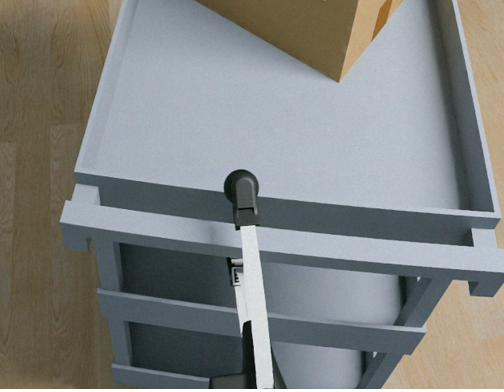

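Call:
{"method": "move", "body": {"blocking": false, "r2": {"joints":{"gripper_m":-0.02}}, "cameras": []}}

Call:
{"method": "wait", "body": {"seconds": 2.5, "cameras": ["r2_head_camera","r2_wrist_camera"]}}

Call:
{"method": "zoom_image", "body": {"camera": "r2_head_camera", "region": [130, 330, 350, 500]}}

Scene clock: 167.33 s.
move: r2 moving
r1: as last shown
r1.lidar_m: 2.70 1.15 0.86 0.84 0.91 0.80 0.77 0.83 1.23 1.92 2.05 2.95
r1.servo_current: wrist_yaw_rad=52(59) wrist_pitch_rad=39(52) wrist_roll_rad=52(59) gripper_m=46(46)
r1.wrist_depth_mm: 136 139 - - - - - / 113 139 - - - - - / 118 140 228 - - - - / 137 161 - - - - - / - - - - - - - / - - 191 - 187 - - / 798 699 741 143 741 778 831
r2.base_odometry: x=-0.373 y=-1.259 heading=-2.197
r2.turned_by_wheels: +0.000
r2.turned_by_imu: +0.000
r2.base_tilt: forward=-0.7 right=+0.0
r2.lidar_m: 0.44 3.18 2.36 2.20 2.22 2.89 2.68 2.75 2.71 2.56 2.61 0.41
r2.base_status: not commanded
r2.joint_positions: lift_m=+0.683 arm_m=+0.000 wrist_yaw_rad=+0.003 wrist_pitch_rad=+0.008 wrist_roll_rad=+1.568 gripper_m=+0.083
r2.joint_status: gripper_m moving
r2.measured_speeds: all 0
r2.motor_effort: lift_m=+21(22) arm_m=-4(4) wheel_0=+4(4) wheel_1=+3(4) wheel_2=-5(5)
r2.servo_current: wrist_yaw_rad=52(65) wrist_pitch_rad=52(59) wrist_roll_rad=39(59) gripper_m=124(124)
r2.contact_limits: translate_m 0.2
r2.hand_pose: x=+0.4595 y=-0.0867 z=+0.8587 quat_wxyz=(+0.708, +0.706, +0.004, -0.002) (m; r2's base frame)
r2.wrist_depth_mm: - - - 162 217 750 - / - - 473 167 224 - - / - - 473 175 232 820 - / - - 544 180 240 854 - / - - 615 185 245 - - / - - 196 190 191 1576 496 / - - - - - 1863 1182
pictures: none
No camera images: "cameras" was empty.

Scene clock: 168.77 s.
earlier move: r2 done
r1.base_odometry: x=+0.000 y=+0.000 heading=+1.399
r1.turned_by_wheels: +0.000
r1.turned_by_imu: +0.000
r1.base_tilt: forward=-1.6 right=+1.3
r1.lidar_m: 2.65 1.17 0.86 0.83 0.91 0.80 0.77 0.83 1.21 1.93 2.07 2.94
r1.base_status: not commanded
r1.joint_positions: lift_m=+0.127 arm_m=+0.000 wrist_yaw_rad=+3.089 wrist_pitch_rad=+0.002 wrist_roll_rad=+0.000 gripper_m=+0.056
r1.joint_status: not commanded
r1.measured_speeds: all 0
r1.motor_effort: lift_m=+20(20) arm_m=-4(4) wheel_0=-4(4) wheel_1=-2(3) wheel_2=-1(2)
r1.servo_current: wrist_yaw_rad=39(72) wrist_pitch_rad=39(52) wrist_roll_rad=46(72) gripper_m=39(46)
r1.hand_pose: x=-0.1125 y=+0.1024 z=+0.3046 quat_wxyz=(+0.026, -0.001, +0.000, +1.000) (m; r1's base frame)
r1.wrist_depth_mm: 136 138 - - - - - / 113 139 - - - - - / 117 140 229 - - - - / 137 162 - - - - - / - - - - - - - / - - 190 - 186 - - / 798 707 750 143 750 768 820
r2.base_odometry: x=-0.373 y=-1.259 heading=-2.197
r2.turned_by_wheels: +0.000
r2.turned_by_imu: +0.000
r2.base_tilt: forward=-0.7 right=+0.1
r2.lidar_m: 0.41 3.22 2.33 2.20 2.24 2.88 2.68 2.75 2.73 2.54 2.61 0.42
r2.base_status: not commanded
r2.joint_positions: lift_m=+0.683 arm_m=+0.000 wrist_yaw_rad=+0.003 wrist_pitch_rad=+0.006 wrist_roll_rad=+1.568 gripper_m=-0.018
r2.joint_status: all done
r2.measured_speeds: all 0
r2.motor_effort: lift_m=+21(22) arm_m=-3(4) wheel_0=+3(4) wheel_1=+3(4) wheel_2=-2(5)
r2.servo_current: wrist_yaw_rad=52(65) wrist_pitch_rad=52(59) wrist_roll_rad=39(59) gripper_m=130(241)
r2.contact_limits: translate_m 0.2
r2.hand_pose: x=+0.4595 y=-0.0867 z=+0.8592 quat_wxyz=(+0.708, +0.706, +0.003, -0.001) (m; r2's base frame)
r2.wrist_depth_mm: - - - 153 208 699 - / - 512 455 158 216 768 - / - 488 466 163 223 - - / - - 530 227 229 842 - / - - 621 176 237 - - / - - 186 181 178 1618 496 / - - - - - 1618 1182
wait: 1.43 of 2.5 s (r2 has come to rest)
pictures: r2_head_camera, r2_wrist_camera
Images, in order (width x height): r2_head_camera 420x560, r2_wrist_camera 616x392.

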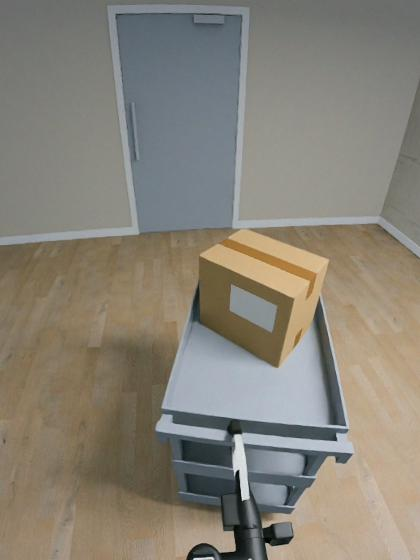

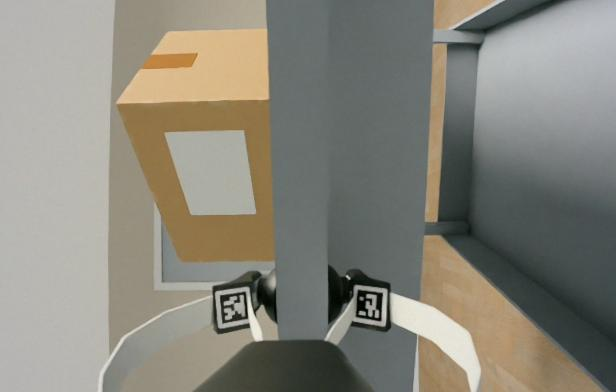

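Scaled by 2.291 from the camera's 420x560 image, which has a finer 1200x1600 frame.

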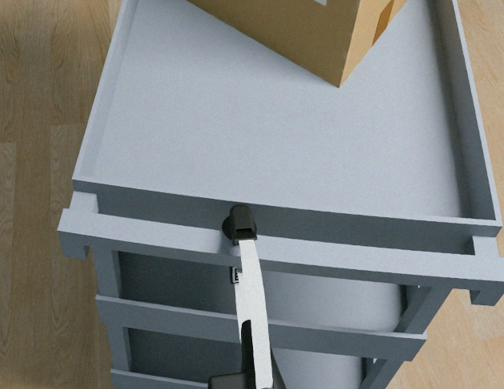

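Call:
{"method": "move", "body": {"blocking": false, "r2": {"base":{"translate_m":-0.75},"pace":"slow"}, "cameras": []}}

Call:
{"method": "wait", "body": {"seconds": 10, "cameras": ["r2_head_camera","r2_wrist_camera"]}}

Scene clock: 184.60 s.
move: r2 moving
r1: as last shown
r1.base_tilt: forward=-1.5 right=+1.3
r1.lidar_m: 2.66 1.14 0.88 0.82 0.89 0.79 0.77 0.81 1.24 1.93 2.06 2.95
r1.motor_effort: lift_m=+20(20) arm_m=-4(4) wheel_0=-3(4) wheel_1=-2(2) wheel_2=-1(2)
r1.servo_current: wrist_yaw_rad=20(59) wrist_pitch_rad=39(52) wrist_roll_rad=59(59) gripper_m=39(46)
r1.wrist_depth_mm: 136 138 - - - - - / 114 139 - - - - - / 118 140 229 - - - - / 137 162 - - - - - / - - - - - - - / - - 190 - 187 - - / 788 699 759 143 750 778 809
r2.base_odometry: x=-0.366 y=-1.249 heading=-2.197
r2.turned_by_wheels: +0.000
r2.turned_by_imu: +0.001
r2.base_tilt: forward=-0.6 right=+0.0
r2.lidar_m: 0.39 3.21 2.35 2.21 2.23 2.85 2.67 2.71 2.71 2.56 2.58 0.42
r2.base_status: translate_m moving
r2.joint_positions: lift_m=+0.683 arm_m=+0.000 wrist_yaw_rad=+0.003 wrist_pitch_rad=+0.006 wrist_roll_rad=+1.568 gripper_m=-0.018
r2.joint_status: not commanded
r2.measured_speeds: translate_m=-0.048 strafe_m=+0.000 rotate_rad=+0.001 lift_m=+0.000 arm_m=+0.000 wrist_yaw_rad=+0.000 wrist_pitch_rad=+0.000 wrist_roll_rad=+0.000
r2.motor_effort: lift_m=+21(21) arm_m=-4(4) wheel_0=-5(10) wheel_1=-5(7) wheel_2=+11(14)
r2.servo_current: wrist_yaw_rad=46(59) wrist_pitch_rad=39(52) wrist_roll_rad=46(52) gripper_m=117(124)
r2.hand_pose: x=+0.4595 y=-0.0867 z=+0.8592 quat_wxyz=(+0.708, +0.706, +0.003, -0.001) (m; r2's base frame)
r2.wrist_depth_mm: - - - 154 208 707 - / - 508 459 158 216 - - / - 488 469 163 222 - - / - - 535 226 230 842 - / - - 621 176 237 - - / - - 187 181 178 1618 492 / - - - - - 1618 1182
pictures: none
No camera images: "cameras" was empty.

Scene clock: 192.90 s.
earlier move: r2 done
r1.base_odometry: x=+0.000 y=+0.000 heading=+1.399
r1.turned_by_wheels: +0.000
r1.turned_by_imu: -0.001
r1.base_tilt: forward=-1.6 right=+1.2
r1.lidar_m: 2.69 1.11 0.86 0.85 0.92 0.78 0.77 0.83 1.23 1.93 2.05 2.97
r1.base_status: not commanded
r1.joint_positions: lift_m=+0.127 arm_m=+0.000 wrist_yaw_rad=+3.089 wrist_pitch_rad=+0.002 wrist_roll_rad=+0.000 gripper_m=+0.056
r1.joint_status: not commanded
r1.measured_speeds: all 0
r1.motor_effort: lift_m=+20(20) arm_m=-4(4) wheel_0=-3(4) wheel_1=-2(3) wheel_2=-2(2)
r1.servo_current: wrist_yaw_rad=39(78) wrist_pitch_rad=39(52) wrist_roll_rad=52(72) gripper_m=46(52)
r1.hand_pose: x=-0.1125 y=+0.1024 z=+0.3046 quat_wxyz=(+0.026, -0.001, +0.000, +1.000) (m; r1's base frame)
r1.wrist_depth_mm: 136 139 - - - - - / 113 139 - - - - - / 118 139 229 - - - - / 137 161 - - - - - / - - - - - - - / - - 190 - 187 - - / 778 699 750 143 750 768 820
r2.base_odometry: x=+0.067 y=-0.652 heading=-2.197
r2.turned_by_wheels: +0.000
r2.turned_by_imu: +0.003
r2.base_tilt: forward=-0.6 right=+0.0
r2.lidar_m: 0.36 3.34 2.30 2.09 2.17 2.09 1.94 1.99 2.53 2.62 2.69 0.44
r2.base_status: done
r2.joint_positions: lift_m=+0.683 arm_m=+0.000 wrist_yaw_rad=+0.003 wrist_pitch_rad=+0.006 wrist_roll_rad=+1.568 gripper_m=-0.019
r2.joint_status: not commanded
r2.measured_speeds: all 0
r2.motor_effort: lift_m=+21(21) arm_m=-4(4) wheel_0=-2(10) wheel_1=-4(8) wheel_2=+8(14)
r2.servo_current: wrist_yaw_rad=52(65) wrist_pitch_rad=52(52) wrist_roll_rad=39(65) gripper_m=98(124)
r2.hand_pose: x=+0.4595 y=-0.0866 z=+0.8592 quat_wxyz=(+0.708, +0.706, +0.003, -0.001) (m; r2's base frame)
r2.wrist_depth_mm: - - - 189 251 1708 1160 / - - - 187 248 1661 - / - - 554 184 245 842 - / - - 480 182 242 854 - / - - 525 180 239 831 - / - - 185 177 179 - - / - - - - 234 1661 -
wait: 8.30 of 10 s (r2 has come to rest)
pictures: r2_head_camera, r2_wrist_camera
Images, in order (width x height): r2_head_camera 420x560, r2_wrist_camera 616x392.

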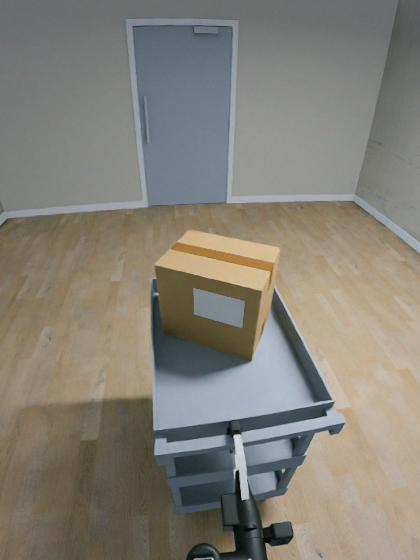

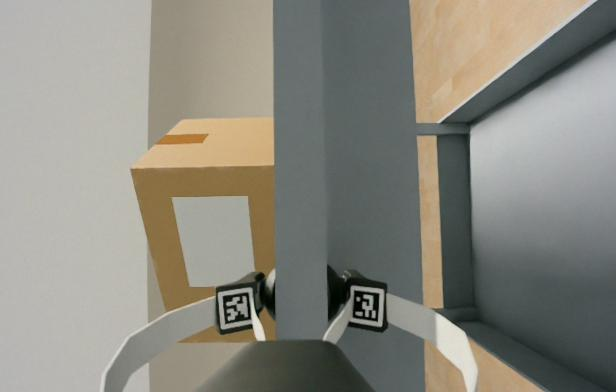

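Call:
{"method": "move", "body": {"blocking": false, "r2": {"joints":{"gripper_m":0.1}}, "cameras": []}}

Call:
{"method": "wait", "body": {"seconds": 2, "cameras": []}}

Call:
{"method": "move", "body": {"blocking": false, "r2": {"base":{"translate_m":-0.25}}, "cameras": []}}

Call:
{"method": "wait", "body": {"seconds": 3, "cameras": []}}

Call:
{"method": "move", "body": {"blocking": false, "r2": {"base":{"rotate_rad":0.127},"joints":{"wrist_roll_rad":0,"lift_m":0.78}}, "cameras": []}}

Call:
{"method": "wait", "body": {"seconds": 3, "cameras": ["r2_head_camera","r2_head_left_camera"]}}

Scene clock: 233.53 s.
move: r2 moving
r1: as last shown
r1.turned_by_imu: +0.000
r1.base_tilt: forward=-1.6 right=+1.3
r1.lidar_m: 2.62 1.14 0.87 0.83 0.90 0.79 0.77 0.84 1.23 1.92 2.01 2.97
r1.motor_effort: lift_m=+20(20) arm_m=-4(4) wheel_0=-3(4) wheel_1=-2(2) wheel_2=-1(2)
r1.servo_current: wrist_yaw_rad=39(52) wrist_pitch_rad=39(46) wrist_roll_rad=39(65) gripper_m=46(46)
r1.wrist_depth_mm: 136 138 - - - - - / 113 139 - - - - - / 118 140 228 - - - - / 137 161 - - - - - / - - - - - - - / - - 190 - 188 - - / 788 699 759 143 750 778 820
r2.base_odometry: x=+0.067 y=-0.652 heading=-2.197
r2.turned_by_wheels: +0.000
r2.turned_by_imu: +0.000
r2.base_tilt: forward=-0.7 right=+0.1
r2.lidar_m: 0.38 3.35 2.27 2.10 2.14 2.06 1.93 1.99 2.55 2.61 2.67 0.44
r2.base_status: not commanded
r2.joint_positions: lift_m=+0.683 arm_m=+0.000 wrist_yaw_rad=+0.003 wrist_pitch_rad=+0.006 wrist_roll_rad=+1.568 gripper_m=+0.005
r2.joint_status: gripper_m moving
r2.measured_speeds: all 0
r2.motor_effort: lift_m=+21(21) arm_m=-4(4) wheel_0=-2(3) wheel_1=-4(4) wheel_2=+8(9)
r2.servo_current: wrist_yaw_rad=59(65) wrist_pitch_rad=46(52) wrist_roll_rad=46(52) gripper_m=65(111)
r2.hand_pose: x=+0.4595 y=-0.0866 z=+0.8592 quat_wxyz=(+0.708, +0.706, +0.003, -0.001) (m; r2's base frame)
r2.wrist_depth_mm: - - - 190 251 1708 1160 / - - - 187 249 1708 - / - - 569 185 245 831 - / - - 484 183 241 842 - / - - 517 181 239 842 - / - - 190 178 183 - - / - - - - 234 - -
pictures: none
No camera images: "cameras" was empty.

Scene clock: 234.97 s.
earlier move: r2 done
r1.base_odometry: x=+0.000 y=+0.000 heading=+1.399
r1.turned_by_wheels: +0.000
r1.turned_by_imu: +0.000
r1.base_tilt: forward=-1.6 right=+1.3
r1.lidar_m: 2.67 1.17 0.87 0.82 0.89 0.80 0.76 0.83 1.24 1.92 2.06 2.96
r1.base_status: not commanded
r1.joint_positions: lift_m=+0.127 arm_m=+0.000 wrist_yaw_rad=+3.089 wrist_pitch_rad=+0.002 wrist_roll_rad=+0.000 gripper_m=+0.056
r1.joint_status: not commanded
r1.measured_speeds: all 0
r1.motor_effort: lift_m=+20(20) arm_m=-4(4) wheel_0=-4(4) wheel_1=-2(3) wheel_2=-2(2)
r1.servo_current: wrist_yaw_rad=59(65) wrist_pitch_rad=46(52) wrist_roll_rad=46(72) gripper_m=39(46)
r1.hand_pose: x=-0.1125 y=+0.1024 z=+0.3046 quat_wxyz=(+0.026, -0.001, +0.000, +1.000) (m; r1's base frame)
r1.wrist_depth_mm: 136 138 - - - - - / 113 139 - - - - - / 118 140 229 - - - - / 137 161 - - - - - / - - - - - - - / - - 189 - 188 - - / 788 707 768 143 741 778 809
r2.base_odometry: x=+0.067 y=-0.652 heading=-2.197
r2.turned_by_wheels: +0.000
r2.turned_by_imu: +0.000
r2.base_tilt: forward=-0.7 right=+0.1
r2.lidar_m: 0.38 3.33 2.25 2.10 2.13 2.09 1.94 1.98 2.53 2.59 2.66 0.46
r2.base_status: not commanded
r2.joint_positions: lift_m=+0.683 arm_m=+0.000 wrist_yaw_rad=+0.002 wrist_pitch_rad=+0.006 wrist_roll_rad=+1.568 gripper_m=+0.100
r2.joint_status: all done
r2.measured_speeds: all 0
r2.motor_effort: lift_m=+21(21) arm_m=-4(4) wheel_0=-2(3) wheel_1=-4(4) wheel_2=+4(9)
r2.servo_current: wrist_yaw_rad=39(65) wrist_pitch_rad=46(52) wrist_roll_rad=39(59) gripper_m=46(117)
r2.hand_pose: x=+0.4595 y=-0.0868 z=+0.8592 quat_wxyz=(+0.708, +0.706, +0.003, -0.001) (m; r2's base frame)
r2.wrist_depth_mm: - - - 263 265 1661 1182 / - - - 198 259 1756 - / - - 603 196 256 842 - / - - 488 193 253 854 - / - - 517 190 249 842 - / - - 195 187 194 - - / - - - - 242 1863 -
wait: 1.43 of 2 s (r2 has come to rest)
pictures: none
No camera images: "cameras" was empty.

Scene clock: 235.47 s.
move: r2 moving
r1: as last shown
r1.lidar_m: 2.67 1.13 0.87 0.82 0.89 0.80 0.77 0.83 1.24 1.92 2.06 2.94
r1.motor_effort: lift_m=+20(20) arm_m=-4(4) wheel_0=-3(4) wheel_1=-2(2) wheel_2=-2(2)
r1.servo_current: wrist_yaw_rad=33(65) wrist_pitch_rad=52(52) wrist_roll_rad=46(52) gripper_m=39(46)
r1.wrist_depth_mm: 136 138 - - - - - / 113 139 - - - - - / 117 140 229 - - - - / 137 162 - - - - - / - - - - - - - / - - 190 - 187 - - / 798 707 768 143 750 778 809
r2.base_odometry: x=+0.085 y=-0.626 heading=-2.198
r2.turned_by_wheels: +0.000
r2.turned_by_imu: +0.000
r2.base_tilt: forward=-0.7 right=+0.0
r2.lidar_m: 0.43 3.34 2.30 2.11 2.13 2.06 1.89 1.94 2.49 2.61 2.67 0.48
r2.base_status: translate_m moving
r2.joint_positions: lift_m=+0.683 arm_m=+0.000 wrist_yaw_rad=+0.002 wrist_pitch_rad=+0.006 wrist_roll_rad=+1.568 gripper_m=+0.100
r2.joint_status: not commanded
r2.measured_speeds: translate_m=-0.120 strafe_m=-0.001 rotate_rad=-0.004 lift_m=+0.000 arm_m=+0.000 wrist_yaw_rad=+0.000 wrist_pitch_rad=+0.000 wrist_roll_rad=+0.000
r2.motor_effort: lift_m=+21(21) arm_m=-4(4) wheel_0=-7(11) wheel_1=-7(8) wheel_2=+11(13)
r2.servo_current: wrist_yaw_rad=46(59) wrist_pitch_rad=39(52) wrist_roll_rad=46(59) gripper_m=46(52)
r2.hand_pose: x=+0.4595 y=-0.0868 z=+0.8592 quat_wxyz=(+0.708, +0.706, +0.003, -0.001) (m; r2's base frame)
r2.wrist_depth_mm: - - - 230 294 1661 1160 / - - - 286 289 1756 - / - - 634 224 285 - - / - - 517 221 281 - - / - - 554 219 277 866 - / - - 195 216 194 - - / - - - - - 1863 -
pictures: none
No camera images: "cameras" was empty.

Scene clock: 237.27 s.
earlier move: r2 done
r1.base_odometry: x=+0.000 y=+0.000 heading=+1.399
r1.turned_by_wheels: +0.000
r1.turned_by_imu: +0.000
r1.base_tilt: forward=-1.6 right=+1.2
r1.lidar_m: 2.67 1.15 0.85 0.84 0.91 0.79 0.78 0.82 1.22 1.93 2.05 2.96
r1.base_status: not commanded
r1.joint_positions: lift_m=+0.127 arm_m=+0.000 wrist_yaw_rad=+3.089 wrist_pitch_rad=+0.002 wrist_roll_rad=+0.000 gripper_m=+0.056
r1.joint_status: not commanded
r1.measured_speeds: all 0
r1.motor_effort: lift_m=+20(20) arm_m=-4(4) wheel_0=-3(4) wheel_1=-2(2) wheel_2=-1(2)
r1.servo_current: wrist_yaw_rad=52(65) wrist_pitch_rad=46(52) wrist_roll_rad=59(65) gripper_m=39(46)
r1.hand_pose: x=-0.1125 y=+0.1024 z=+0.3046 quat_wxyz=(+0.026, -0.001, +0.000, +1.000) (m; r1's base frame)
r1.wrist_depth_mm: 136 138 - - - - - / 113 139 - - - - - / 118 140 229 - - - - / 137 161 - - - - - / - - - - - - - / - - 190 - 187 - - / 788 707 768 143 750 759 820
r2.base_odometry: x=+0.213 y=-0.449 heading=-2.197
r2.turned_by_wheels: +0.000
r2.turned_by_imu: +0.000
r2.base_tilt: forward=-0.7 right=+0.1
r2.lidar_m: 0.63 3.27 2.27 2.09 2.16 1.81 1.69 1.70 2.23 2.63 2.70 0.71
r2.base_status: done
r2.joint_positions: lift_m=+0.683 arm_m=+0.000 wrist_yaw_rad=+0.002 wrist_pitch_rad=+0.006 wrist_roll_rad=+1.568 gripper_m=+0.100
r2.joint_status: not commanded
r2.measured_speeds: all 0
r2.motor_effort: lift_m=+21(21) arm_m=-3(4) wheel_0=-2(11) wheel_1=-4(9) wheel_2=+2(14)
r2.servo_current: wrist_yaw_rad=46(65) wrist_pitch_rad=46(59) wrist_roll_rad=39(65) gripper_m=52(59)
r2.hand_pose: x=+0.4595 y=-0.0868 z=+0.8593 quat_wxyz=(+0.708, +0.706, +0.003, -0.001) (m; r2's base frame)
r2.wrist_depth_mm: - - - - - 1661 1098 / - - - 517 - 699 517 / - - - 508 - 820 504 / - - 750 504 1098 - 500 / - - 798 496 1098 - 492 / - - 193 484 193 - 488 / - - - - 488 1618 484
wait: 1.80 of 3 s (r2 has come to rest)
pictures: none
No camera images: "cameras" was empty.

Scene clock: 237.77 s.
move: r2 moving
r1: as last shown
r1.base_tilt: forward=-1.6 right=+1.3
r1.lidar_m: 2.65 1.14 0.87 0.82 0.90 0.79 0.76 0.84 1.23 1.94 2.07 2.98
r1.motor_effort: lift_m=+20(20) arm_m=-4(4) wheel_0=-4(4) wheel_1=-2(2) wheel_2=-2(2)
r1.servo_current: wrist_yaw_rad=59(59) wrist_pitch_rad=46(46) wrist_roll_rad=52(59) gripper_m=46(46)
r1.wrist_depth_mm: 136 139 - - - - - / 113 139 - - - - - / 118 139 230 - - - - / 137 161 - - - - - / - - - - - - - / - - 190 - 187 - - / 798 707 750 143 750 778 809
r2.base_odometry: x=+0.213 y=-0.449 heading=-2.071
r2.turned_by_wheels: +0.126
r2.turned_by_imu: +0.123
r2.base_tilt: forward=-0.7 right=+0.0
r2.lidar_m: 0.61 2.91 2.15 2.08 2.25 1.73 1.69 1.76 2.52 2.65 2.77 0.67
r2.base_status: rotate_rad moving
r2.joint_positions: lift_m=+0.721 arm_m=+0.000 wrist_yaw_rad=+0.002 wrist_pitch_rad=+0.006 wrist_roll_rad=+0.981 gripper_m=+0.100
r2.joint_status: lift_m moving; wrist_roll_rad moving
r2.measured_speeds: translate_m=+0.000 strafe_m=+0.000 rotate_rad=+0.036 lift_m=+0.146 arm_m=+0.000 wrist_yaw_rad=+0.000 wrist_pitch_rad=+0.000 wrist_roll_rad=-1.820
r2.motor_effort: lift_m=+20(23) arm_m=-4(4) wheel_0=-4(10) wheel_1=-4(8) wheel_2=-5(10)
r2.servo_current: wrist_yaw_rad=46(46) wrist_pitch_rad=39(52) wrist_roll_rad=98(98) gripper_m=52(52)
r2.hand_pose: x=+0.4595 y=-0.0868 z=+0.8972 quat_wxyz=(+0.882, +0.471, +0.003, +0.000) (m; r2's base frame)
r2.wrist_depth_mm: - - - - - 427 - / - - - 723 820 466 1863 / - - - 732 473 - 1756 / - - - 788 473 1078 - / - - - 480 477 - - / - - 193 427 193 - 480 / - - - - 496 - 484
pictures: none
No camera images: "cameras" was empty.

Scene clock: 238.77 s.
earlier move: r2 done
r1.base_odometry: x=+0.000 y=+0.000 heading=+1.399
r1.turned_by_wheels: +0.000
r1.turned_by_imu: +0.000
r1.base_tilt: forward=-1.6 right=+1.3
r1.lidar_m: 2.66 1.14 0.86 0.84 0.89 0.79 0.77 0.84 1.22 1.95 2.03 2.98
r1.base_status: not commanded
r1.joint_positions: lift_m=+0.127 arm_m=+0.000 wrist_yaw_rad=+3.089 wrist_pitch_rad=+0.002 wrist_roll_rad=+0.000 gripper_m=+0.056
r1.joint_status: not commanded
r1.measured_speeds: all 0
r1.motor_effort: lift_m=+20(20) arm_m=-4(4) wheel_0=-3(4) wheel_1=-2(2) wheel_2=-1(2)
r1.servo_current: wrist_yaw_rad=59(65) wrist_pitch_rad=46(46) wrist_roll_rad=59(65) gripper_m=39(52)
r1.hand_pose: x=-0.1125 y=+0.1024 z=+0.3046 quat_wxyz=(+0.026, -0.001, +0.000, +1.000) (m; r1's base frame)
r1.wrist_depth_mm: 137 139 - - - - - / 114 139 - - - - - / 118 140 229 - - - - / 137 161 - - - - - / - - - - - - - / - - 190 - 187 - - / 798 707 750 143 732 778 820
r2.base_odometry: x=+0.213 y=-0.449 heading=-2.071
r2.turned_by_wheels: +0.000
r2.turned_by_imu: +0.000
r2.base_tilt: forward=-0.6 right=+0.1
r2.lidar_m: 0.64 2.90 2.17 2.07 2.23 1.74 1.68 1.77 2.53 2.63 2.78 0.67
r2.base_status: done
r2.joint_positions: lift_m=+0.780 arm_m=+0.000 wrist_yaw_rad=+0.002 wrist_pitch_rad=+0.006 wrist_roll_rad=+0.002 gripper_m=+0.100
r2.joint_status: all done
r2.measured_speeds: all 0
r2.motor_effort: lift_m=+21(24) arm_m=-4(4) wheel_0=-4(10) wheel_1=-4(8) wheel_2=-5(10)
r2.servo_current: wrist_yaw_rad=46(59) wrist_pitch_rad=46(52) wrist_roll_rad=59(111) gripper_m=46(59)
r2.hand_pose: x=+0.4595 y=-0.0868 z=+0.9562 quat_wxyz=(+1.000, +0.001, +0.003, +0.001) (m; r2's base frame)
r2.wrist_depth_mm: - - - - - - - / - - - - - - - / - - - - - - - / - - - 842 732 - - / - - - 820 732 - - / - - 196 424 195 413 466 / - - - - - 1808 -
wait: 1.00 of 3 s (r2 has come to rest)
pictures: r2_head_camera, r2_head_left_camera
Images, in order (width x height): r2_head_camera 420x560, r2_head_left_camera 420x672.

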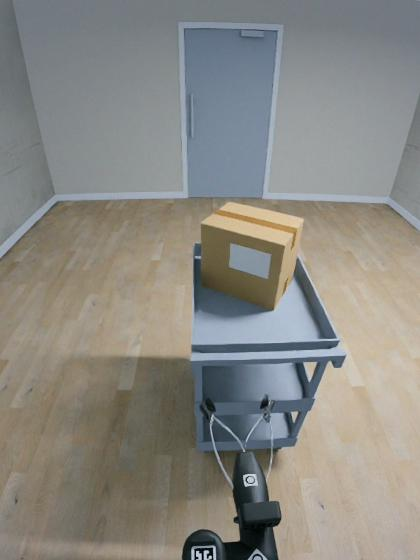

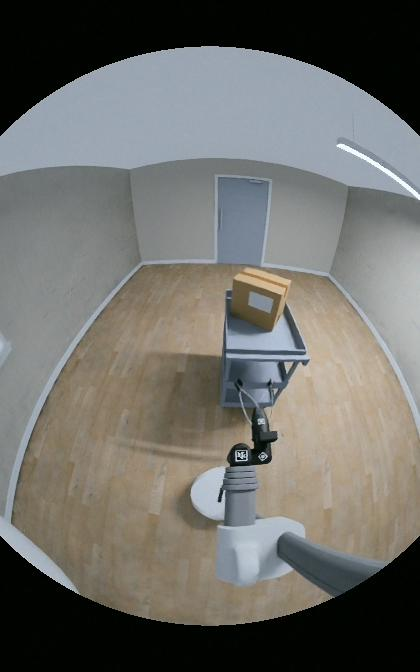

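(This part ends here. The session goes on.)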